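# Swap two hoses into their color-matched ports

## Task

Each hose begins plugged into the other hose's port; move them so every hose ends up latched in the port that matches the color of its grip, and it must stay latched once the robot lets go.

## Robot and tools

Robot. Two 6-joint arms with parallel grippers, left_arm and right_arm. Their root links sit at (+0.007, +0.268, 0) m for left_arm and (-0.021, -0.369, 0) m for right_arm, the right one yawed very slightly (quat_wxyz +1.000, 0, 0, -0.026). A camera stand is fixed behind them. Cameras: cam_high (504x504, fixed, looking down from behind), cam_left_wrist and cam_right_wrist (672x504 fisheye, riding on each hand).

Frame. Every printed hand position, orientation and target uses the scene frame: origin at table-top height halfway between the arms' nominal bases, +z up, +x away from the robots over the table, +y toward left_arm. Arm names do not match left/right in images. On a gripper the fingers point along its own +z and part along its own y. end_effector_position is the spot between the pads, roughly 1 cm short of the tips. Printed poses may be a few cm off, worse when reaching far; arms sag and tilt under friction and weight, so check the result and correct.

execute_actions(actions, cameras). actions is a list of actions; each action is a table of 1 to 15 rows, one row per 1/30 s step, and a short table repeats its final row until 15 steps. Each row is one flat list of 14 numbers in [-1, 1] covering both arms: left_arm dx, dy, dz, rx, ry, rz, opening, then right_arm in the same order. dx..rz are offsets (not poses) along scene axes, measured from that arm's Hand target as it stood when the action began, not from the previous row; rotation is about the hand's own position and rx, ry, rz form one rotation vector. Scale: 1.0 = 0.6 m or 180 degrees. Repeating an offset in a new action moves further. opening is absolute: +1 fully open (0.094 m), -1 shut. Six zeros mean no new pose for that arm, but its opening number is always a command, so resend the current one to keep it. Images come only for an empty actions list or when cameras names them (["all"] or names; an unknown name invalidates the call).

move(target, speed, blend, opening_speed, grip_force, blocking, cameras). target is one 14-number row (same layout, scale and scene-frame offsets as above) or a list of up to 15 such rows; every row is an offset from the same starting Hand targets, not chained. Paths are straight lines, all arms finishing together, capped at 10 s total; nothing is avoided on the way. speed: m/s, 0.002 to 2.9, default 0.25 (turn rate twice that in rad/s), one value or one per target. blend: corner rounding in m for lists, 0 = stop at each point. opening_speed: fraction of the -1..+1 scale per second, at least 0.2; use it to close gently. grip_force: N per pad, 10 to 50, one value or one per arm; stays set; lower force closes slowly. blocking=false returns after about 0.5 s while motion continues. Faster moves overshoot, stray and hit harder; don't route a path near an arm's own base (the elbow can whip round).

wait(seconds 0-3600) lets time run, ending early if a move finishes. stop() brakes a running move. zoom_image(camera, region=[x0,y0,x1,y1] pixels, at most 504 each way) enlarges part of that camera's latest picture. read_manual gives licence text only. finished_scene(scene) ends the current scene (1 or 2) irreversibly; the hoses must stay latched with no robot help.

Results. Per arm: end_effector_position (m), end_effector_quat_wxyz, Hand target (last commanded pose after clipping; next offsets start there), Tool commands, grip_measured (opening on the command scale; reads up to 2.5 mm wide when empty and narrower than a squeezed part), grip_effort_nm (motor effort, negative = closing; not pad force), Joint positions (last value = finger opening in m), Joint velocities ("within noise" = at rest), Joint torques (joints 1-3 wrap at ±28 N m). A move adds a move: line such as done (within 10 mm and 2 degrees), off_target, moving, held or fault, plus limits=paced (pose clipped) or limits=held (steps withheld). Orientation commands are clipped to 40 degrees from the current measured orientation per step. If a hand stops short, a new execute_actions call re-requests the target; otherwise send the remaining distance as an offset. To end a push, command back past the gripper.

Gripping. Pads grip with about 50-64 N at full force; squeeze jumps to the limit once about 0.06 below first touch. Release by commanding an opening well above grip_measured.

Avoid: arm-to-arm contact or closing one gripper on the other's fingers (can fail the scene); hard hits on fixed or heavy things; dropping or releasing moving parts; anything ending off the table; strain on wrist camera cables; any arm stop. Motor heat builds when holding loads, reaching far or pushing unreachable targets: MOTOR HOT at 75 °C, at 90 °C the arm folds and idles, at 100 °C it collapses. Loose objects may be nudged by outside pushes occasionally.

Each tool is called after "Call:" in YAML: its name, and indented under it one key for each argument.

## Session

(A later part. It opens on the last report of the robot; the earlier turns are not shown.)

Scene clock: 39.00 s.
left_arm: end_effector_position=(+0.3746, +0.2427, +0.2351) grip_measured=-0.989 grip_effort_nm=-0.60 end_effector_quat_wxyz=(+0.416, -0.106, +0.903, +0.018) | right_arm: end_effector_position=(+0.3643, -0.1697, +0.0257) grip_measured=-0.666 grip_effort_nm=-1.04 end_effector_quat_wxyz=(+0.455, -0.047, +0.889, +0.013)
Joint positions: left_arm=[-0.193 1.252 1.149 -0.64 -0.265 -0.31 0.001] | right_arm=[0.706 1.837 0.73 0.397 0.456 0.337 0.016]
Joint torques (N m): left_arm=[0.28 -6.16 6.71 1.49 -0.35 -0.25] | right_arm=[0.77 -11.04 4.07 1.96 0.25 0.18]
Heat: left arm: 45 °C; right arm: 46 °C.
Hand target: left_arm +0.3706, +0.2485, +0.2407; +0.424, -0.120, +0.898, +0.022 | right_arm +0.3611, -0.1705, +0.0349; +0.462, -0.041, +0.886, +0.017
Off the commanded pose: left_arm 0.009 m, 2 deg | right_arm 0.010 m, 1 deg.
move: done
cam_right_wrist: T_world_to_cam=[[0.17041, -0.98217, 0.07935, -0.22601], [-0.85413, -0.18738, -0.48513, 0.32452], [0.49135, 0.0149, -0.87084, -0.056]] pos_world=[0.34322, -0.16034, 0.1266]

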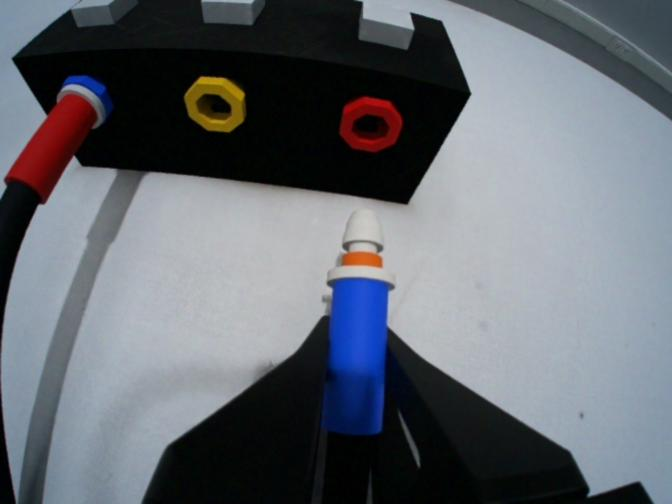

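Call:
move:
  target: [0,0,0,0,0,0,-1,0.015,0.104,0.0233,0,0,0,-0.9]
  cameras: ["cam_right_wrist"]

Call:
zoom_image:
  camera: "cam_right_wrist"
  region: [200, 40, 500, 340]

Scene clock: 40.53 s.
left_arm: end_effector_position=(+0.3745, +0.2428, +0.2349) grip_measured=-0.989 grip_effort_nm=-0.60 end_effector_quat_wxyz=(+0.416, -0.107, +0.903, +0.018) | right_arm: end_effector_position=(+0.3618, -0.1120, +0.0450) grip_measured=-0.666 grip_effort_nm=-1.05 end_effector_quat_wxyz=(+0.456, -0.052, +0.889, +0.015)
Joint positions: left_arm=[-0.193 1.252 1.149 -0.641 -0.266 -0.311 0.001] | right_arm=[0.841 1.884 0.918 0.212 0.548 0.43 0.016]
Joint torques (N m): left_arm=[0.28 -6.16 6.71 1.49 -0.35 -0.23] | right_arm=[-0.05 -7.34 8.75 1.9 0.32 0.2]
Heat: left arm: 45 °C; right arm: 46 °C.
Hand target: left_arm +0.3705, +0.2485, +0.2406; +0.424, -0.120, +0.898, +0.022 | right_arm +0.3702, -0.1081, +0.0489; +0.462, -0.041, +0.886, +0.017
Off the commanded pose: left_arm 0.009 m, 2 deg | right_arm 0.010 m, 2 deg.
move: done
cam_right_wrist: T_world_to_cam=[[0.18171, -0.98009, 0.08007, -0.1743], [-0.85106, -0.19753, -0.48649, 0.34025], [0.49262, 0.02026, -0.87001, -0.03872]] pos_world=[0.34032, -0.10283, 0.1458]

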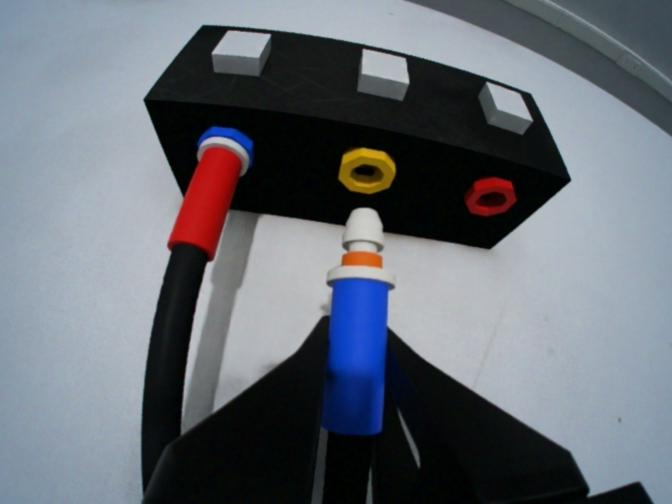

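Scaled by 1.680 from the camera's image (finer frame: 960x720).

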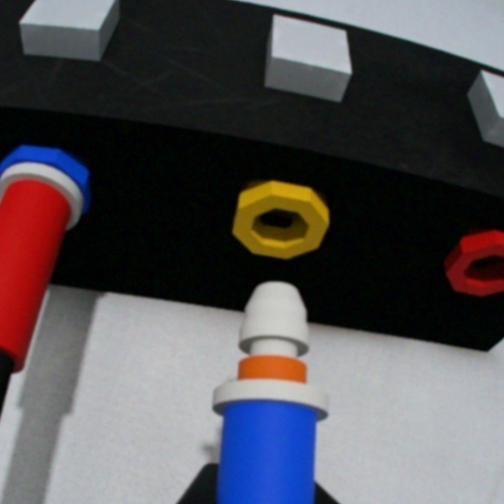

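Call:
move:
  target: [0,0,0,0,0,0,-1,0.01,0.0035,-0.022,0,0,0,-0.9]
  cameras: ["cam_right_wrist"]
  speed: 0.1

Call:
zoom_image:
  camera: "cam_right_wrist"
  region: [200, 40, 500, 340]

Scene clock: 41.50 s.
left_arm: end_effector_position=(+0.3745, +0.2428, +0.2349) grip_measured=-0.989 grip_effort_nm=-0.60 end_effector_quat_wxyz=(+0.416, -0.107, +0.903, +0.018) | right_arm: end_effector_position=(+0.3647, -0.1134, +0.0282) grip_measured=-0.666 grip_effort_nm=-1.05 end_effector_quat_wxyz=(+0.448, -0.053, +0.893, +0.007)
Joint positions: left_arm=[-0.193 1.252 1.149 -0.641 -0.266 -0.311 0.001] | right_arm=[0.834 1.937 0.926 0.233 0.548 0.43 0.016]
Joint torques (N m): left_arm=[0.28 -6.16 6.69 1.49 -0.33 -0.22] | right_arm=[-0.14 -7.72 8.43 2.18 0.28 0.13]
Heat: left arm: 45 °C; right arm: 46 °C.
Hand target: left_arm +0.3705, +0.2485, +0.2406; +0.424, -0.120, +0.898, +0.022 | right_arm +0.3761, -0.1061, +0.0354; +0.462, -0.041, +0.886, +0.017
Off the commanded pose: left_arm 0.009 m, 2 deg | right_arm 0.016 m, 3 deg.
move: off_target (right_arm)
cam_right_wrist: T_world_to_cam=[[0.17626, -0.97988, 0.0936, -0.1732], [-0.86052, -0.19956, -0.4687, 0.337], [0.47795, 0.00207, -0.87838, -0.05119]] pos_world=[0.34499, -0.10236, 0.1292]

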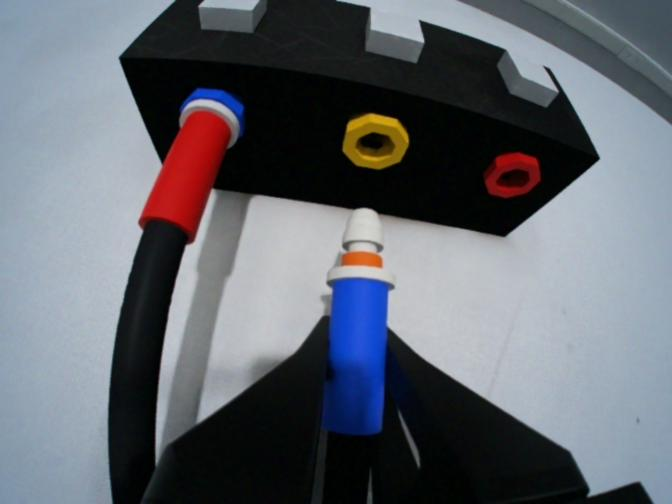

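Scaled by 1.680 from the camera's image (finer frame: 960x720).

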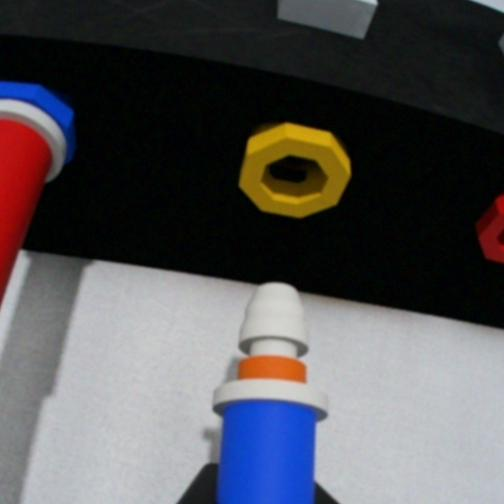

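Call:
move:
  target: [0,0,0,0,0,0,-1,0.003,-0.006,0.012,0,0.00,0.012,-0.9]
  cameras: ["cam_right_wrist"]
  speed: 0.1

Call:
zoom_image:
  camera: "cam_right_wrist"
  region: [200, 40, 500, 340]

Scene clock: 42.50 s.
left_arm: end_effector_position=(+0.3745, +0.2428, +0.2349) grip_measured=-0.989 grip_effort_nm=-0.60 end_effector_quat_wxyz=(+0.416, -0.107, +0.903, +0.018) | right_arm: end_effector_position=(+0.3696, -0.1161, +0.0276) grip_measured=-0.666 grip_effort_nm=-1.05 end_effector_quat_wxyz=(+0.444, -0.063, +0.894, +0.011)
Joint positions: left_arm=[-0.193 1.252 1.149 -0.641 -0.266 -0.311 0.001] | right_arm=[0.811 1.937 0.926 0.242 0.514 0.398 0.016]
Joint torques (N m): left_arm=[0.27 -6.16 6.71 1.5 -0.34 -0.22] | right_arm=[-0.1 -10.47 7.04 2.2 0.12 -0.02]
Heat: left arm: 45 °C; right arm: 46 °C.
Hand target: left_arm +0.3705, +0.2485, +0.2406; +0.424, -0.120, +0.898, +0.022 | right_arm +0.3779, -0.1097, +0.0427; +0.462, -0.058, +0.885, +0.026
Off the commanded pose: left_arm 0.009 m, 2 deg | right_arm 0.018 m, 3 deg.
move: off_target (right_arm)
cam_right_wrist: T_world_to_cam=[[0.19765, -0.97579, 0.09367, -0.18414], [-0.8596, -0.21845, -0.46191, 0.33776], [0.47118, 0.01078, -0.88197, -0.05042]] pos_world=[0.3505, -0.10535, 0.12879]

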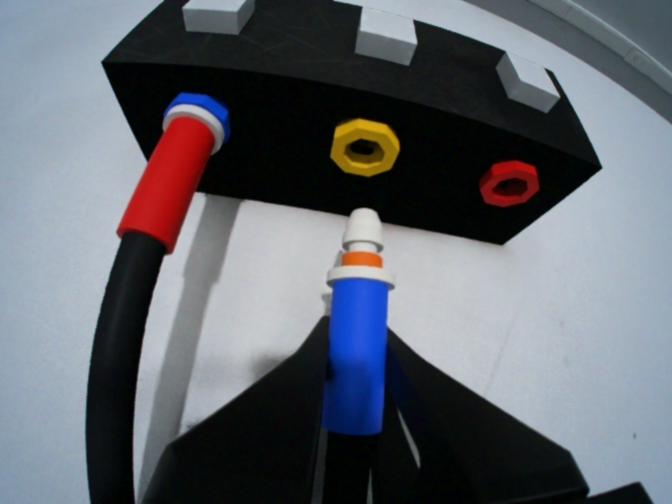

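Scaled by 1.680 from the camera's image (finer frame: 960x720).

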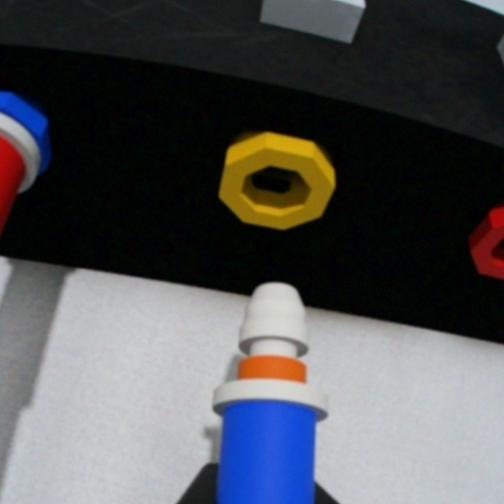

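Call:
move:
  target: [0,0,0,0,0,0,-1,0.0,0.004,0.015,0,-0.011,0.0,-0.9]
  cameras: ["cam_right_wrist"]
  speed: 0.1

Call:
zoom_image:
  camera: "cam_right_wrist"
  region: [200, 40, 500, 340]

Scene clock: 43.40 s.
left_arm: end_effector_position=(+0.3745, +0.2428, +0.2349) grip_measured=-0.989 grip_effort_nm=-0.60 end_effector_quat_wxyz=(+0.416, -0.107, +0.903, +0.018) | right_arm: end_effector_position=(+0.3720, -0.1133, +0.0320) grip_measured=-0.666 grip_effort_nm=-1.05 end_effector_quat_wxyz=(+0.454, -0.064, +0.889, +0.013)
Joint positions: left_arm=[-0.193 1.252 1.149 -0.641 -0.266 -0.311 0.001] | right_arm=[0.814 1.937 0.926 0.267 0.521 0.386 0.016]
Joint torques (N m): left_arm=[0.27 -6.16 6.71 1.49 -0.35 -0.22] | right_arm=[0.59 -11.48 6.45 2.22 0.32 -0.01]
Heat: left arm: 45 °C; right arm: 46 °C.
Hand target: left_arm +0.3705, +0.2485, +0.2406; +0.424, -0.120, +0.898, +0.022 | right_arm +0.3779, -0.1072, +0.0517; +0.477, -0.058, +0.877, +0.025
Off the commanded pose: left_arm 0.009 m, 2 deg | right_arm 0.021 m, 3 deg.
move: off_target (right_arm)
cam_right_wrist: T_world_to_cam=[[0.20054, -0.97515, 0.09415, -0.1834], [-0.84819, -0.22091, -0.48143, 0.33855], [0.49027, 0.01669, -0.87141, -0.05445]] pos_world=[0.35063, -0.10314, 0.13281]

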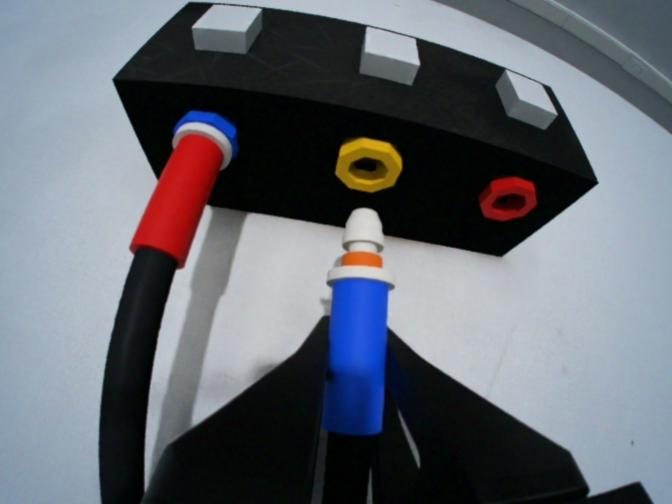

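Scaled by 1.680 from the camera's image (finer frame: 960x720).

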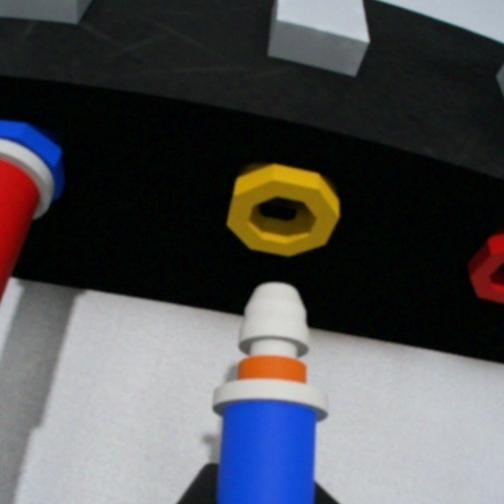

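Call:
move:
  target: [0,0,0,0,0,0,-1,0.0,0.0,0.014,0,-0.005,0.0,-0.9]
  cameras: ["cam_right_wrist"]
  speed: 0.1

Call:
zoom_image:
  camera: "cam_right_wrist"
  region: [200, 40, 500, 340]

Scene clock: 44.10 s.
left_arm: end_effector_position=(+0.3745, +0.2428, +0.2349) grip_measured=-0.989 grip_effort_nm=-0.60 end_effector_quat_wxyz=(+0.416, -0.107, +0.903, +0.018) | right_arm: end_effector_position=(+0.3721, -0.1139, +0.0327) grip_measured=-0.666 grip_effort_nm=-1.05 end_effector_quat_wxyz=(+0.456, -0.066, +0.887, +0.008)
Joint positions: left_arm=[-0.193 1.252 1.149 -0.641 -0.266 -0.311 0.001] | right_arm=[0.816 1.937 0.926 0.268 0.53 0.378 0.016]
Joint torques (N m): left_arm=[0.28 -6.16 6.71 1.5 -0.35 -0.22] | right_arm=[0.75 -13.05 6.35 2.2 0.31 -0.03]
Heat: left arm: 45 °C; right arm: 47 °C.
Hand target: left_arm +0.3705, +0.2485, +0.2406; +0.424, -0.120, +0.898, +0.022 | right_arm +0.3779, -0.1073, +0.0601; +0.484, -0.058, +0.873, +0.024
Off the commanded pose: left_arm 0.009 m, 2 deg | right_arm 0.029 m, 4 deg.
move: off_target (right_arm)
cam_right_wrist: T_world_to_cam=[[0.19964, -0.97422, 0.10507, -0.18393], [-0.84567, -0.22547, -0.48374, 0.33748], [0.49496, 0.00772, -0.86888, -0.05681]] pos_world=[0.35024, -0.10266, 0.13321]

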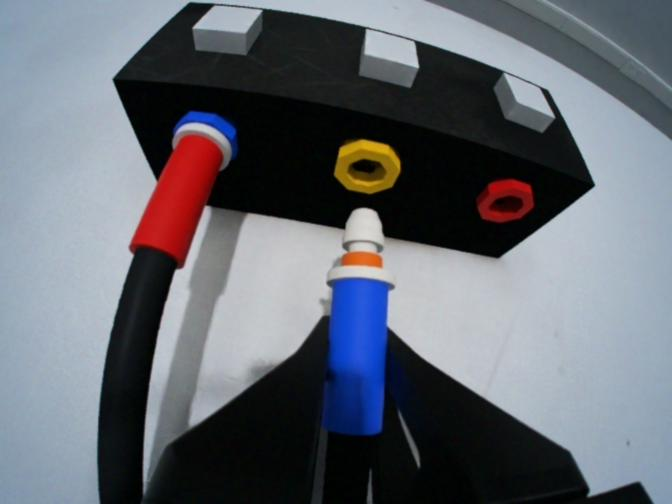

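Scaled by 1.680 from the camera's image (finer frame: 960x720).

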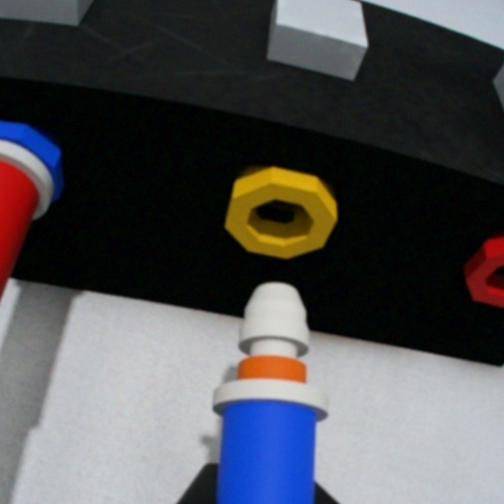

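Call:
move:
  target:
    - [0,0,0,0,0,0,-1,-0.05,-0.005,0.0,0,0.007,0.0,-0.9]
    - [0,0,0,0,0,0,-1,0.007,0.001,-0.017,0,0.007,0.0,-0.9]
  cameras: ["cam_right_wrist"]
  speed: 0.1

Call:
zoom_image:
  camera: "cam_right_wrist"
  region: [200, 40, 500, 340]

Scene clock: 46.07 s.
left_arm: end_effector_position=(+0.3745, +0.2428, +0.2349) grip_measured=-0.989 grip_effort_nm=-0.60 end_effector_quat_wxyz=(+0.416, -0.107, +0.903, +0.018) | right_arm: end_effector_position=(+0.3714, -0.1160, +0.0434) grip_measured=-0.666 grip_effort_nm=-1.05 end_effector_quat_wxyz=(+0.462, -0.060, +0.885, +0.015)
Joint positions: left_arm=[-0.193 1.252 1.149 -0.641 -0.266 -0.311 0.001] | right_arm=[0.813 1.901 0.915 0.262 0.529 0.383 0.016]
Joint torques (N m): left_arm=[0.28 -6.16 6.69 1.49 -0.35 -0.22] | right_arm=[0.06 -7.34 8.84 2.23 0.15 -0.02]
Heat: left arm: 45 °C; right arm: 47 °C.
Hand target: left_arm +0.3705, +0.2485, +0.2406; +0.424, -0.120, +0.898, +0.022 | right_arm +0.3820, -0.1066, +0.0500; +0.474, -0.058, +0.878, +0.025
Off the commanded pose: left_arm 0.009 m, 2 deg | right_arm 0.016 m, 2 deg.
move: off_target (right_arm)
cam_right_wrist: T_world_to_cam=[[0.19362, -0.97691, 0.09037, -0.18442], [-0.84071, -0.21269, -0.49796, 0.34184], [0.50568, 0.02044, -0.86248, -0.04995]] pos_world=[0.34836, -0.10644, 0.14381]

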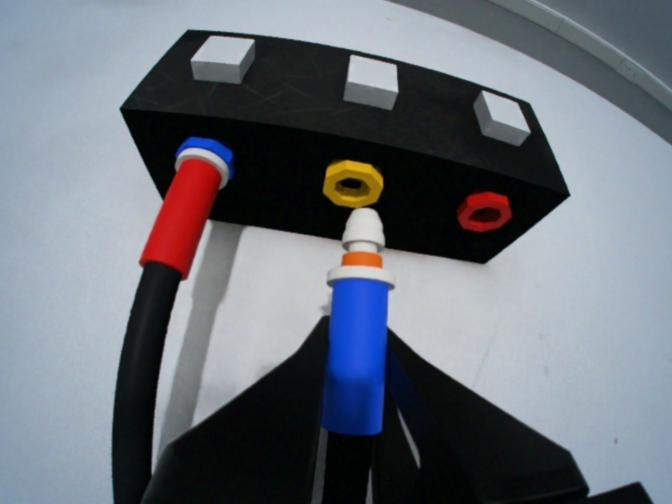

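Scaled by 1.680 from the camera's image (finer frame: 960x720).

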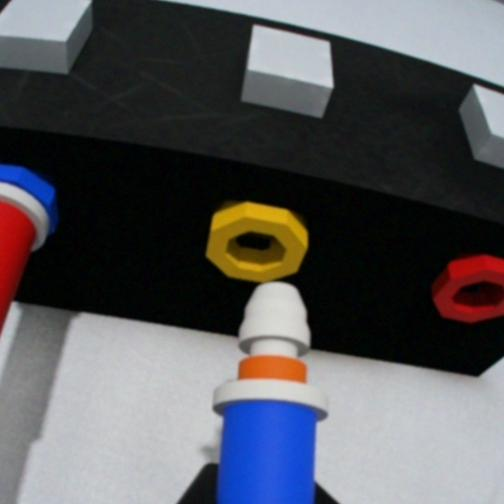

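Call:
move:
  target: [0,0,0,0,0,0,-1,0.017,0.012,-0.010,0,0.0,0.0,-0.9]
  cameras: ["cam_right_wrist"]
  speed: 0.1

Call:
zoom_image:
  camera: "cam_right_wrist"
  region: [200, 40, 500, 340]

Scene clock: 47.00 s.
left_arm: end_effector_position=(+0.3745, +0.2428, +0.2349) grip_measured=-0.989 grip_effort_nm=-0.60 end_effector_quat_wxyz=(+0.416, -0.107, +0.903, +0.018) | right_arm: end_effector_position=(+0.3811, -0.1079, +0.0376) grip_measured=-0.666 grip_effort_nm=-1.04 end_effector_quat_wxyz=(+0.462, -0.061, +0.885, +0.015)
Joint positions: left_arm=[-0.193 1.252 1.149 -0.641 -0.266 -0.311 0.001] | right_arm=[0.81 1.954 0.964 0.268 0.525 0.379 0.016]
Joint torques (N m): left_arm=[0.25 -6.16 6.69 1.49 -0.34 -0.22] | right_arm=[-0.1 -7.76 8.8 2.23 0.14 0.01]
Heat: left arm: 45 °C; right arm: 47 °C.
Hand target: left_arm +0.3705, +0.2485, +0.2406; +0.424, -0.120, +0.898, +0.022 | right_arm +0.3923, -0.0995, +0.0438; +0.474, -0.058, +0.878, +0.025
Off the commanded pose: left_arm 0.009 m, 2 deg | right_arm 0.015 m, 2 deg.
move: off_target (right_arm)
cam_right_wrist: T_world_to_cam=[[0.19581, -0.97643, 0.09076, -0.17866], [-0.8404, -0.21479, -0.49758, 0.34846], [0.50535, 0.02116, -0.86266, -0.0598]] pos_world=[0.35806, -0.09833, 0.13801]

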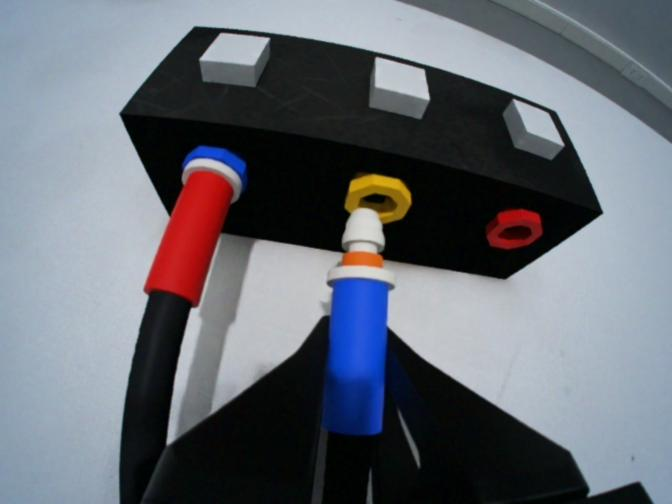

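Scaled by 1.680 from the camera's image (finer frame: 960x720).

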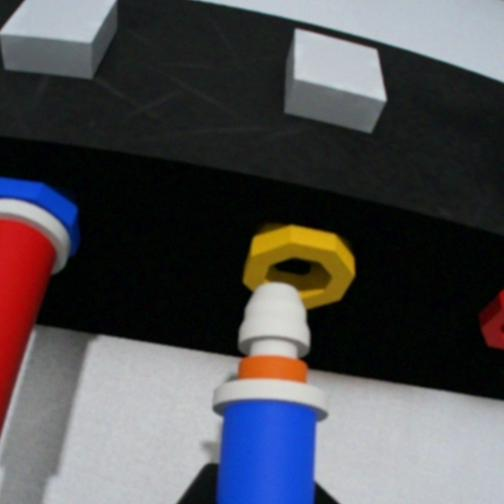

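Call:
move:
  target: [0,0,0,0,0,0,-1,0.004,-0.008,-0.001,0,0.0,0.0,-0.9]
  cameras: ["cam_right_wrist"]
  speed: 0.1

Call:
zoom_image:
  camera: "cam_right_wrist"
  region: [200, 40, 500, 340]

Scene clock: 47.67 s.
left_arm: end_effector_position=(+0.3745, +0.2428, +0.2349) grip_measured=-0.989 grip_effort_nm=-0.61 end_effector_quat_wxyz=(+0.416, -0.107, +0.903, +0.018) | right_arm: end_effector_position=(+0.3854, -0.1109, +0.0388) grip_measured=-0.666 grip_effort_nm=-1.05 end_effector_quat_wxyz=(+0.464, -0.060, +0.884, +0.017)
Joint positions: left_arm=[-0.193 1.252 1.149 -0.641 -0.266 -0.311 0.001] | right_arm=[0.796 1.954 0.964 0.278 0.514 0.37 0.016]
Joint torques (N m): left_arm=[0.28 -6.16 6.71 1.49 -0.34 -0.22] | right_arm=[-0.1 -7.95 8.17 2.27 0.13 -0.01]
Heat: left arm: 45 °C; right arm: 47 °C.
Hand target: left_arm +0.3705, +0.2485, +0.2406; +0.424, -0.120, +0.898, +0.022 | right_arm +0.3947, -0.1043, +0.0433; +0.474, -0.058, +0.878, +0.025
Off the commanded pose: left_arm 0.009 m, 2 deg | right_arm 0.012 m, 2 deg.
move: off_target (right_arm)
cam_right_wrist: T_world_to_cam=[[0.19463, -0.97699, 0.08723, -0.18208], [-0.83857, -0.21186, -0.50192, 0.35183], [0.50885, 0.02454, -0.86051, -0.06189]] pos_world=[0.36196, -0.10183, 0.13921]

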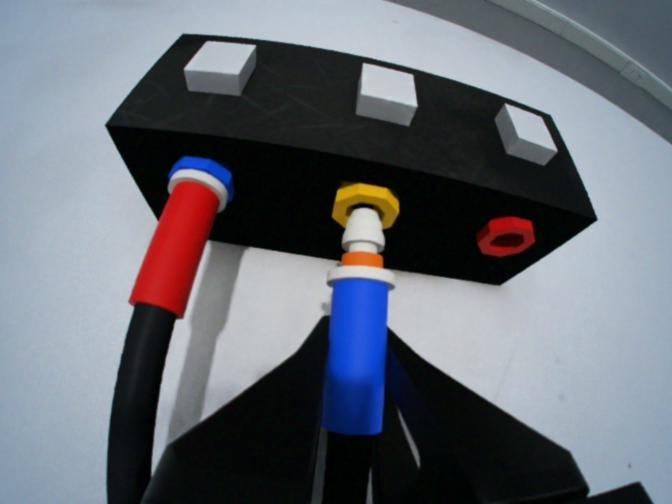

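Scaled by 1.680 from the camera's image (finer frame: 960x720).

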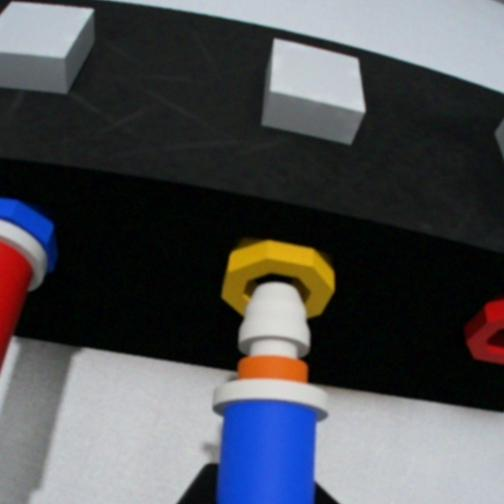

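Call:
move:
  target: [0,0,0,0,0,0,-1,0.025,0.004,-0.001,0,0.0,0.0,-0.9]
  cameras: ["cam_right_wrist"]
  speed: 0.06

Scene clock: 48.50 s.
left_arm: end_effector_position=(+0.3745, +0.2428, +0.2349) grip_measured=-0.989 grip_effort_nm=-0.60 end_effector_quat_wxyz=(+0.416, -0.107, +0.903, +0.018) | right_arm: end_effector_position=(+0.3977, -0.1102, +0.0358) grip_measured=-0.666 grip_effort_nm=-1.04 end_effector_quat_wxyz=(+0.462, -0.061, +0.885, +0.016)
Joint positions: left_arm=[-0.193 1.252 1.149 -0.641 -0.266 -0.311 0.001] | right_arm=[0.774 1.991 1.007 0.273 0.496 0.354 0.016]
Joint torques (N m): left_arm=[0.28 -6.15 6.69 1.49 -0.35 -0.22] | right_arm=[-0.12 -8.14 9.17 2.21 0.14 0.01]
Heat: left arm: 46 °C; right arm: 47 °C.
Hand target: left_arm +0.3705, +0.2485, +0.2406; +0.424, -0.120, +0.898, +0.022 | right_arm +0.4096, -0.1018, +0.0427; +0.474, -0.058, +0.878, +0.025
Off the commanded pose: left_arm 0.009 m, 2 deg | right_arm 0.016 m, 2 deg.
move: off_target (right_arm)
cam_right_wrist: T_world_to_cam=[[0.19561, -0.97666, 0.08867, -0.18386], [-0.84103, -0.21357, -0.49704, 0.36135], [0.50438, 0.02265, -0.86319, -0.06916]] pos_world=[0.37475, -0.10083, 0.13621]

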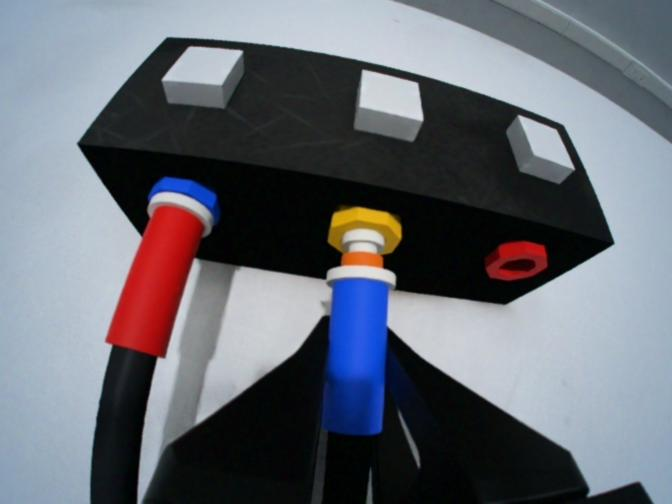

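Call:
move:
  target:
    - [0,0,0,0,0,0,-1,0.008,0.002,0,0,0.0,0.0,-0.9]
    - [0,0,0,0,0,0,-1,-0.006,0,-0.004,0,0.0,0.0,0.0]
    - [0,0,0,0,0,0,-1,-0.05,0,0.12,0,0.0,0.0,0.0]
    - [0,0,0,0,0,0,-1,-0.04,0.105,0.1,0,0.0,0.0,0.1]
  cameras: ["cam_right_wrist","cam_high"]
  speed: [0.06,0.06,0.15,0.2]

Scene clock: 53.00 s.
left_arm: end_effector_position=(+0.3745, +0.2428, +0.2349) grip_measured=-0.989 grip_effort_nm=-0.60 end_effector_quat_wxyz=(+0.416, -0.107, +0.903, +0.018) | right_arm: end_effector_position=(+0.3779, -0.0435, +0.0983) grip_measured=+0.098 grip_effort_nm=0.11 end_effector_quat_wxyz=(+0.468, -0.069, +0.881, +0.022)
Joint positions: left_arm=[-0.193 1.252 1.149 -0.641 -0.266 -0.311 0.001] | right_arm=[0.928 1.959 1.261 -0.051 0.599 0.452 0.052]
Joint torques (N m): left_arm=[0.28 -6.15 6.69 1.49 -0.34 -0.22] | right_arm=[-0.05 -8.62 9.89 1.87 0.33 0.18]
Heat: left arm: 46 °C; right arm: 48 °C.
Hand target: left_arm +0.3705, +0.2485, +0.2406; +0.424, -0.120, +0.898, +0.022 | right_arm +0.3857, -0.0389, +0.1027; +0.474, -0.058, +0.878, +0.025
Off the commanded pose: left_arm 0.009 m, 2 deg | right_arm 0.010 m, 2 deg.
move: done; target 2's new opening was sent with right_arm's hand 0.012 m and 2 deg from that target
cam_right_wrist: T_world_to_cam=[[0.2149, -0.97278, 0.08668, -0.12731], [-0.82945, -0.22865, -0.50965, 0.38626], [0.51559, 0.03763, -0.85601, -0.01095]] pos_world=[0.35339, -0.03511, 0.19852]
Images, in order (width x height): cam_high 504x504, cam_right_wrist 672x504.

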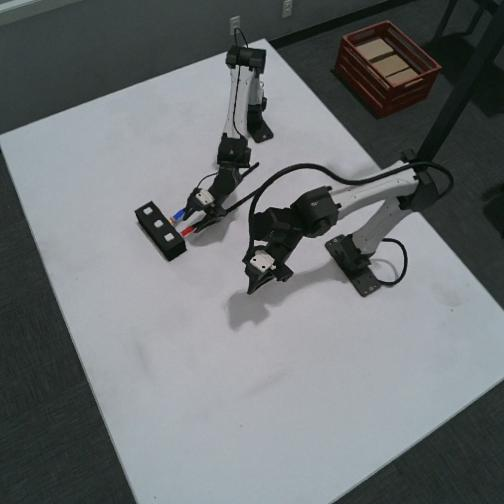

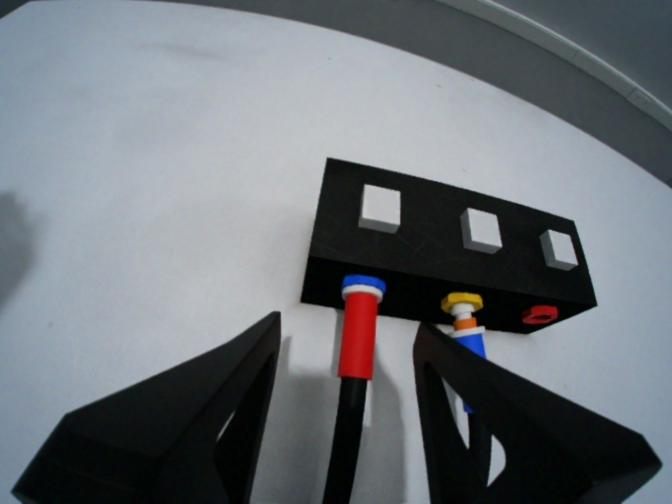

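Call:
move:
  target: [0,0,0,0,0,0,-1,0.036,-0.009,-0.121,0,0.005,0.0,0.1]
  cameras: ["cam_right_wrist"]
  speed: 0.2

Scene clock: 54.47 s.
left_arm: end_effector_position=(+0.3745, +0.2428, +0.2349) grip_measured=-0.989 grip_effort_nm=-0.60 end_effector_quat_wxyz=(+0.416, -0.107, +0.903, +0.018) | right_arm: end_effector_position=(+0.4064, -0.0422, +0.0450) grip_measured=+0.098 grip_effort_nm=0.10 end_effector_quat_wxyz=(+0.474, -0.052, +0.878, +0.030)
Joint positions: left_arm=[-0.193 1.252 1.149 -0.641 -0.266 -0.311 0.001] | right_arm=[0.881 2.127 1.255 0.162 0.574 0.441 0.052]
Joint torques (N m): left_arm=[0.29 -6.16 6.71 1.49 -0.35 -0.22] | right_arm=[-0.36 -8.92 5.68 2.17 0.11 0.01]
Heat: left arm: 46 °C; right arm: 48 °C.
Hand target: left_arm +0.3705, +0.2485, +0.2406; +0.424, -0.120, +0.898, +0.022 | right_arm +0.4073, -0.0443, +0.0301; +0.467, -0.058, +0.882, +0.025
Off the commanded pose: left_arm 0.009 m, 2 deg | right_arm 0.015 m, 1 deg.
move: off_target (right_arm)
cam_right_wrist: T_world_to_cam=[[0.19282, -0.97946, 0.05895, -0.11759], [-0.82734, -0.19459, -0.52692, 0.38435], [0.52757, 0.05283, -0.84787, -0.07589]] pos_world=[0.38069, -0.03638, 0.14511]

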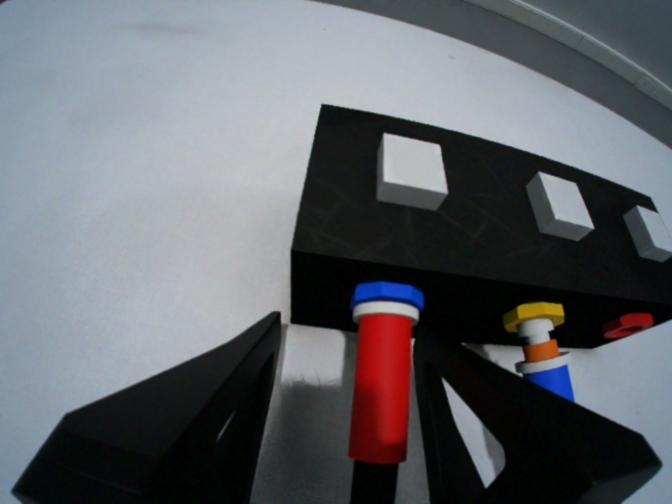

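Call:
move:
  target:
    - [0,0,0,0,0,0,-1,-0.008,-0.02,-0.01,0,0,0.0,0.1]
    - [0,0,0,0,0,0,-1,-0.008,-0.02,-0.008,0,0,0.0,-0.9]
  cameras: ["cam_right_wrist"]
  speed: 0.1
  opening_speed: 0.6

Scene clock: 57.30 s.
left_arm: end_effector_position=(+0.3745, +0.2428, +0.2349) grip_measured=-0.989 grip_effort_nm=-0.60 end_effector_quat_wxyz=(+0.416, -0.107, +0.903, +0.018) | right_arm: end_effector_position=(+0.4091, -0.0509, +0.0432) grip_measured=-0.653 grip_effort_nm=-1.04 end_effector_quat_wxyz=(+0.488, -0.048, +0.871, +0.030)
Joint positions: left_arm=[-0.193 1.252 1.149 -0.641 -0.266 -0.311 0.001] | right_arm=[0.868 2.123 1.207 0.241 0.581 0.421 0.016]
Joint torques (N m): left_arm=[0.27 -6.15 6.68 1.5 -0.34 -0.22] | right_arm=[-0.23 -10.3 4.08 1.79 -0.07 0.11]
Heat: left arm: 46 °C; right arm: 48 °C.
Hand target: left_arm +0.3705, +0.2485, +0.2406; +0.424, -0.120, +0.898, +0.022 | right_arm +0.4026, -0.0562, +0.0255; +0.467, -0.058, +0.882, +0.025
Off the commanded pose: left_arm 0.009 m, 2 deg | right_arm 0.020 m, 3 deg.
move: off_target (right_arm); target 2's new opening was sent with right_arm's hand 0.024 m and 4 deg from that target
cam_right_wrist: T_world_to_cam=[[0.18349, -0.98126, 0.05877, -0.12273], [-0.81284, -0.18508, -0.55231, 0.37963], [0.55283, 0.05357, -0.83157, -0.08942]] pos_world=[0.38053, -0.04538, 0.14253]

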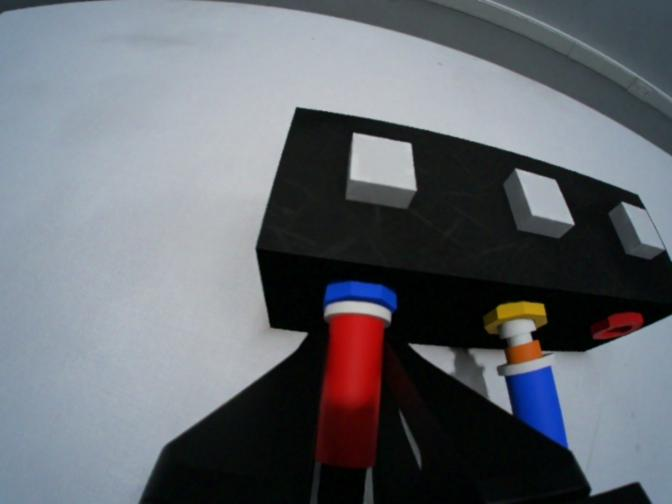

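Call:
move:
  target: [0,0,0,0,0,0,-1,-0.015,-0.001,0.012,0,0,0.0,-0.9]
  cameras: ["cam_right_wrist"]
  speed: 0.06

Scene clock: 59.23 s.
left_arm: end_effector_position=(+0.3745, +0.2428, +0.2349) grip_measured=-0.989 grip_effort_nm=-0.60 end_effector_quat_wxyz=(+0.416, -0.107, +0.903, +0.018) | right_arm: end_effector_position=(+0.4068, -0.0485, +0.0432) grip_measured=-0.653 grip_effort_nm=-1.04 end_effector_quat_wxyz=(+0.487, -0.051, +0.871, +0.037)
Joint positions: left_arm=[-0.193 1.252 1.149 -0.641 -0.266 -0.311 0.001] | right_arm=[0.871 2.118 1.197 0.252 0.569 0.421 0.016]
Joint torques (N m): left_arm=[0.25 -6.16 6.71 1.5 -0.35 -0.22] | right_arm=[0.9 -12.79 3.04 1.49 0.19 0.21]
Heat: left arm: 46 °C; right arm: 49 °C.
Hand target: left_arm +0.3705, +0.2485, +0.2406; +0.424, -0.120, +0.898, +0.022 | right_arm +0.3934, -0.0568, +0.0324; +0.467, -0.058, +0.882, +0.025
Off the commanded pose: left_arm 0.009 m, 2 deg | right_arm 0.019 m, 3 deg.
move: off_target (right_arm)
cam_right_wrist: T_world_to_cam=[[0.19535, -0.97947, 0.0497, -0.12441], [-0.81129, -0.18986, -0.55296, 0.37725], [0.55105, 0.0677, -0.83172, -0.08688]] pos_world=[0.37824, -0.04435, 0.14252]

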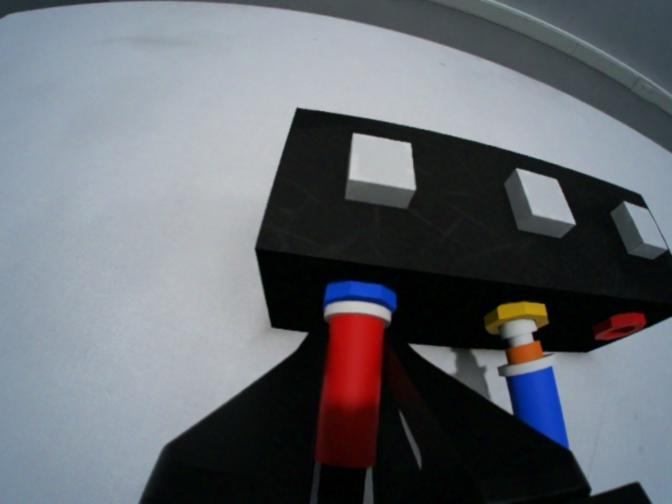

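Call:
move:
  target:
    - [0.1,-0.3,0.0,0,0,-0.4,-1,0,0,0,0,0,0.0,-0.9]
    - [0.145,-0.489,-0.12,0,0,-0.5,-1,0,0,0,0,0,0.0,-0.9]
  cameras: ["cam_left_wrist","cam_right_wrist"]
  blend: 0.03

Scene clock: 63.77 s.
left_arm: end_effector_position=(+0.4547, -0.0404, +0.1653) grip_measured=-0.989 grip_effort_nm=-0.60 end_effector_quat_wxyz=(+0.311, +0.542, +0.730, -0.276) | right_arm: end_effector_position=(+0.4068, -0.0485, +0.0432) grip_measured=-0.653 grip_effort_nm=-1.04 end_effector_quat_wxyz=(+0.487, -0.051, +0.871, +0.037)
Joint positions: left_arm=[-0.404 2.147 1.93 -0.768 0.668 0.664 0.001] | right_arm=[0.871 2.118 1.197 0.252 0.569 0.421 0.016]
Joint torques (N m): left_arm=[-0.14 -9.42 10.65 1.05 0.53 0.19] | right_arm=[0.81 -12.78 3.07 1.48 0.2 0.22]
Heat: left arm: 46 °C; right arm: 49 °C.
Hand target: left_arm +0.4576, -0.0448, +0.1685; +0.315, +0.550, +0.720, -0.284 | right_arm +0.3935, -0.0568, +0.0325; +0.467, -0.058, +0.882, +0.025
Off the commanded pose: left_arm 0.006 m, 2 deg | right_arm 0.019 m, 3 deg.
move: done
cam_left_wrist: T_world_to_cam=[[-0.92521, -0.35693, 0.1288, 0.39138], [-0.3776, 0.83253, -0.40536, 0.30573], [0.03745, -0.42368, -0.90504, 0.215]] pos_world=[0.4695, -0.02375, 0.2681]
cam_right_wrist: T_world_to_cam=[[0.19533, -0.97949, 0.04939, -0.12437], [-0.81117, -0.18966, -0.5532, 0.3773], [0.55122, 0.06799, -0.83158, -0.08687]] pos_world=[0.37824, -0.04435, 0.14262]

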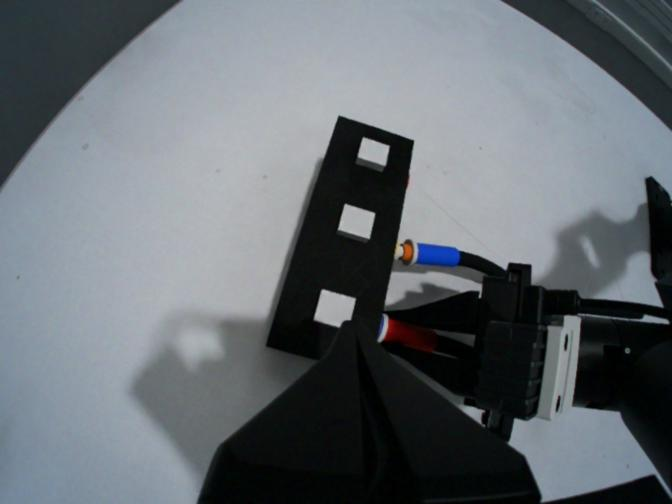

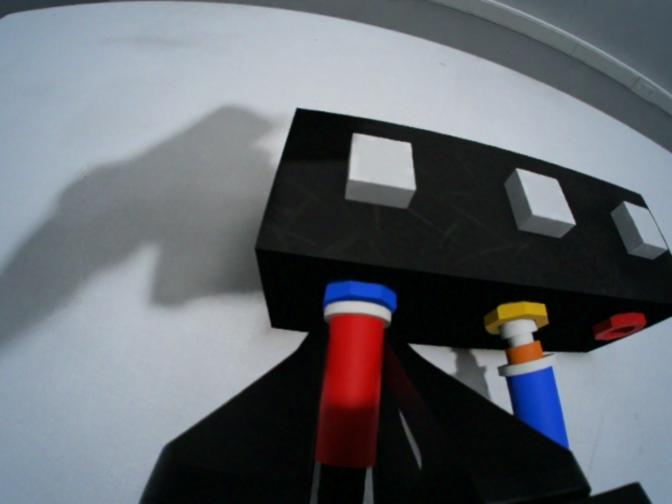

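Call:
move:
  target:
    - [0.004,-0.028,0,0,0,0,-1,0,0,0,0,0,0.0,-0.9]
    - [0.004,-0.028,-0.09,0,0,0,-1,0,0,0,0,0,0.0,-0.9]
  cameras: ["cam_left_wrist","cam_right_wrist"]
  speed: 0.1

Scene clock: 66.07 s.
left_arm: end_effector_position=(+0.4595, -0.0589, +0.1228) grip_measured=-0.989 grip_effort_nm=-0.60 end_effector_quat_wxyz=(+0.317, +0.551, +0.720, -0.278) | right_arm: end_effector_position=(+0.4068, -0.0485, +0.0432) grip_measured=-0.653 grip_effort_nm=-1.05 end_effector_quat_wxyz=(+0.487, -0.051, +0.871, +0.037)
Joint positions: left_arm=[-0.432 2.204 1.841 -0.597 0.668 0.658 0.001] | right_arm=[0.871 2.118 1.197 0.252 0.569 0.421 0.016]
Joint torques (N m): left_arm=[-0.42 -10.41 6.09 1.4 0.34 -0.11] | right_arm=[0.85 -12.81 3 1.48 0.19 0.23]
Heat: left arm: 46 °C; right arm: 50 °C.
Hand target: left_arm +0.4599, -0.0616, +0.1144; +0.315, +0.550, +0.720, -0.284 | right_arm +0.3935, -0.0568, +0.0325; +0.467, -0.058, +0.882, +0.025
Off the commanded pose: left_arm 0.009 m, 1 deg | right_arm 0.019 m, 3 deg.
move: done
cam_left_wrist: T_world_to_cam=[[-0.93555, -0.33349, 0.11632, 0.4023], [-0.35057, 0.83669, -0.42078, 0.29559], [0.043, -0.43444, -0.89967, 0.16468]] pos_world=[0.47292, -0.04161, 0.22574]
cam_right_wrist: T_world_to_cam=[[0.19533, -0.97949, 0.04939, -0.12437], [-0.81117, -0.18966, -0.5532, 0.3773], [0.55122, 0.06799, -0.83158, -0.08687]] pos_world=[0.37824, -0.04435, 0.14262]

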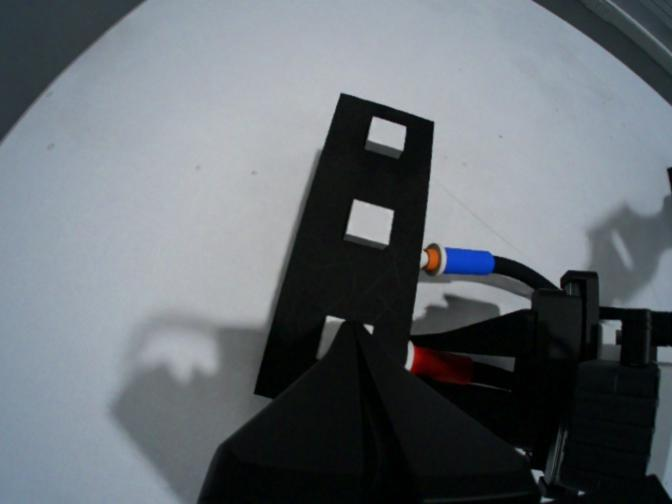

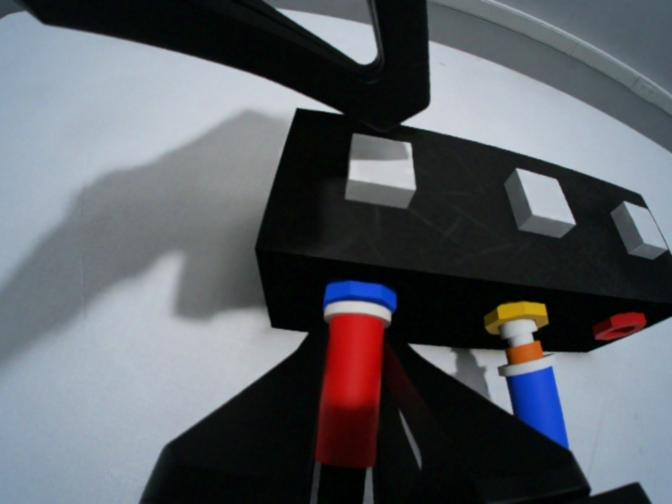

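Call:
move:
  target:
    - [-0.015,-0.002,-0.06,0,0,0,-1,0,0,0,0,0,0.0,-0.9]
  cameras: ["cam_right_wrist"]
  speed: 0.06

Scene clock: 67.47 s.
left_arm: end_effector_position=(+0.4613, -0.0684, +0.1121) grip_measured=-0.989 grip_effort_nm=-0.60 end_effector_quat_wxyz=(+0.358, +0.557, +0.689, -0.295) | right_arm: end_effector_position=(+0.4068, -0.0485, +0.0432) grip_measured=-0.653 grip_effort_nm=-1.04 end_effector_quat_wxyz=(+0.487, -0.051, +0.871, +0.037)
Joint positions: left_arm=[-0.432 2.199 1.721 -0.386 0.724 0.651 0.001] | right_arm=[0.871 2.118 1.197 0.252 0.569 0.421 0.016]
Joint torques (N m): left_arm=[-1.33 -10.18 3.29 0.86 -0.31 -0.13] | right_arm=[0.79 -12.71 3.04 1.47 0.16 0.21]
Heat: left arm: 46 °C; right arm: 50 °C.
Hand target: left_arm +0.4509, -0.0628, +0.0785; +0.315, +0.550, +0.720, -0.284 | right_arm +0.3935, -0.0568, +0.0325; +0.467, -0.058, +0.882, +0.025
Off the commanded pose: left_arm 0.036 m, 6 deg | right_arm 0.019 m, 3 deg.
move: off_target (left_arm)
cam_right_wrist: T_world_to_cam=[[0.19533, -0.97949, 0.04939, -0.12437], [-0.81117, -0.18966, -0.5532, 0.3773], [0.55122, 0.06799, -0.83158, -0.08687]] pos_world=[0.37824, -0.04435, 0.14262]

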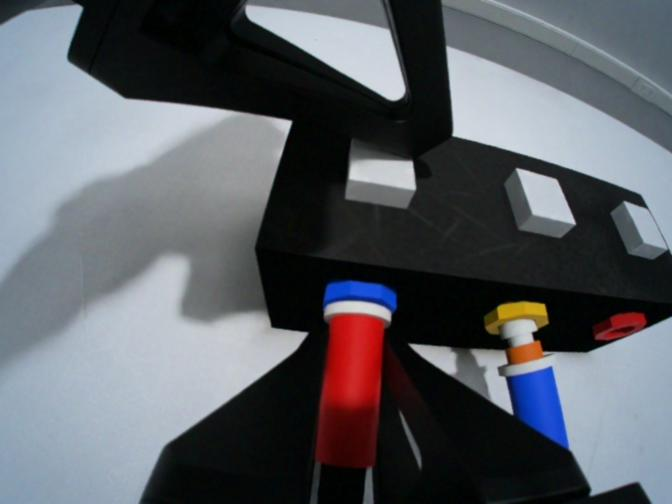

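Call:
move:
  target:
    - [0,0,0.08,0,0,0,-1,0,0,0,0,0,0.0,-0.9]
    - [-0.010,0.017,0.08,0,0,0,-1,0,0,0,0,0,0.0,-0.9]
    - [-0.010,0.017,0.025,0,0,0,-1,0,0,0,0,0,0.0,-0.9]
  cameras: ["cam_left_wrist","cam_right_wrist"]
  speed: 0.08

Scene clock: 70.40 s.
left_arm: end_effector_position=(+0.4494, -0.0608, +0.1118) grip_measured=-0.989 grip_effort_nm=-0.61 end_effector_quat_wxyz=(+0.335, +0.550, +0.704, -0.298) | right_arm: end_effector_position=(+0.4068, -0.0485, +0.0432) grip_measured=-0.653 grip_effort_nm=-1.05 end_effector_quat_wxyz=(+0.487, -0.051, +0.871, +0.037)
Joint positions: left_arm=[-0.431 2.166 1.695 -0.444 0.716 0.642 0.001] | right_arm=[0.871 2.118 1.197 0.252 0.569 0.421 0.016]
Joint torques (N m): left_arm=[-0.14 -11.3 3.9 1.05 -0.13 0.13] | right_arm=[0.81 -12.75 3.03 1.48 0.16 0.22]
Heat: left arm: 46 °C; right arm: 51 °C.
Hand target: left_arm +0.4449, -0.0527, +0.0936; +0.315, +0.550, +0.720, -0.284 | right_arm +0.3935, -0.0568, +0.0325; +0.467, -0.058, +0.882, +0.025
Off the commanded pose: left_arm 0.021 m, 3 deg | right_arm 0.019 m, 3 deg.
move: off_target (left_arm)
cam_left_wrist: T_world_to_cam=[[-0.943, -0.30957, 0.1221, 0.3976], [-0.32951, 0.81733, -0.47265, 0.28409], [0.04652, -0.48595, -0.87275, 0.14663]] pos_world=[0.46173, -0.03785, 0.2137]
cam_right_wrist: T_world_to_cam=[[0.19533, -0.97949, 0.04939, -0.12437], [-0.81117, -0.18966, -0.5532, 0.3773], [0.55122, 0.06799, -0.83158, -0.08687]] pos_world=[0.37824, -0.04435, 0.14262]

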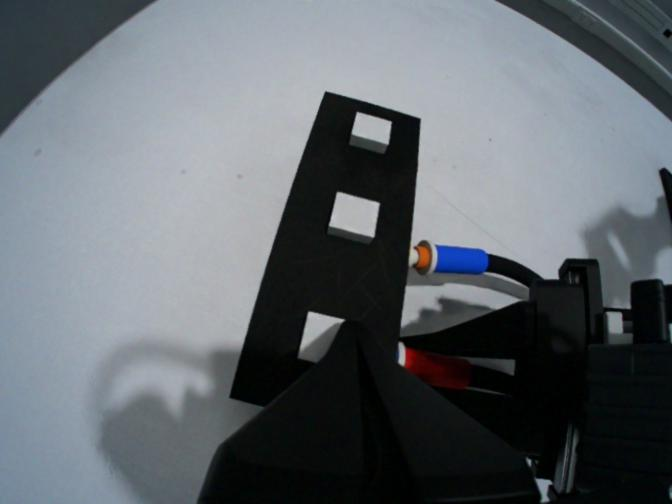

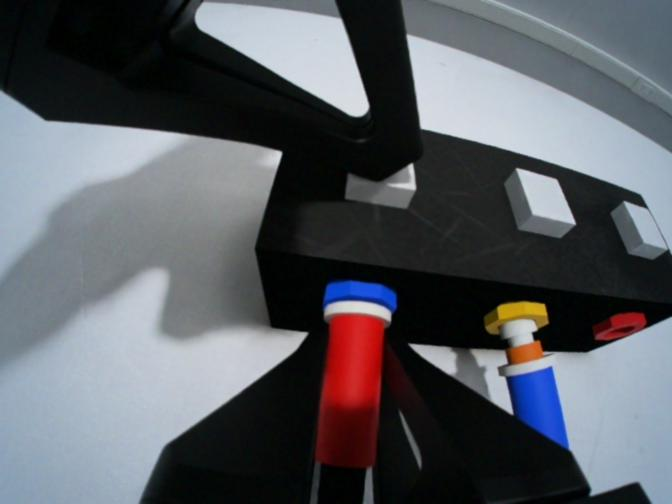

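Call:
move:
  target:
    - [-0.01,0.012,-0.045,0,0,0,-1,-0.01,0.004,0,0,0,0.0,-0.9]
  cameras: ["cam_right_wrist"]
  speed: 0.08

Scene clock: 71.43 s.
left_arm: end_effector_position=(+0.4476, -0.0592, +0.1114) grip_measured=-0.989 grip_effort_nm=-0.60 end_effector_quat_wxyz=(+0.367, +0.556, +0.680, -0.304) | right_arm: end_effector_position=(+0.4067, -0.0486, +0.0431) grip_measured=-0.653 grip_effort_nm=-1.04 end_effector_quat_wxyz=(+0.489, -0.050, +0.870, +0.039)
Joint positions: left_arm=[-0.42 2.136 1.594 -0.304 0.756 0.652 0.001] | right_arm=[0.871 2.118 1.192 0.262 0.569 0.422 0.016]
Joint torques (N m): left_arm=[-0.24 -8.73 2.58 0.7 -0.47 0.17] | right_arm=[2.07 -13.23 2.65 1.35 0.3 0.32]
Heat: left arm: 46 °C; right arm: 51 °C.
Hand target: left_arm +0.4389, -0.0454, +0.0665; +0.315, +0.550, +0.720, -0.284 | right_arm +0.3876, -0.0545, +0.0325; +0.467, -0.058, +0.882, +0.025
Off the commanded pose: left_arm 0.048 m, 8 deg | right_arm 0.023 m, 3 deg.
move: off_target (left_arm, right_arm)
cam_right_wrist: T_world_to_cam=[[0.19501, -0.97971, 0.04618, -0.1241], [-0.80934, -0.18733, -0.55667, 0.3767], [0.55403, 0.07118, -0.82945, -0.08802]] pos_world=[0.37784, -0.04475, 0.14242]

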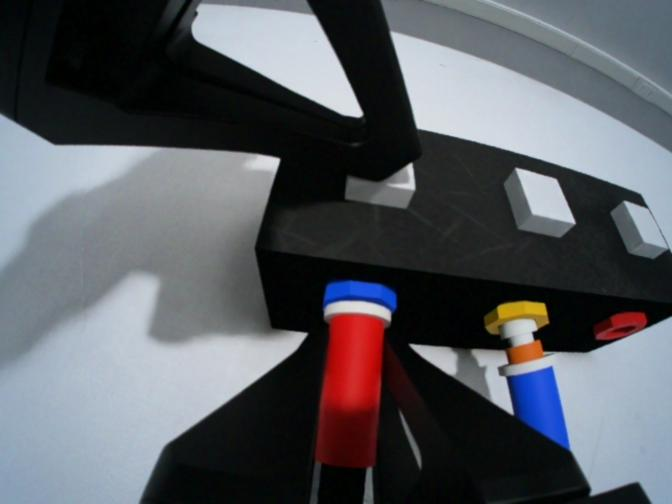

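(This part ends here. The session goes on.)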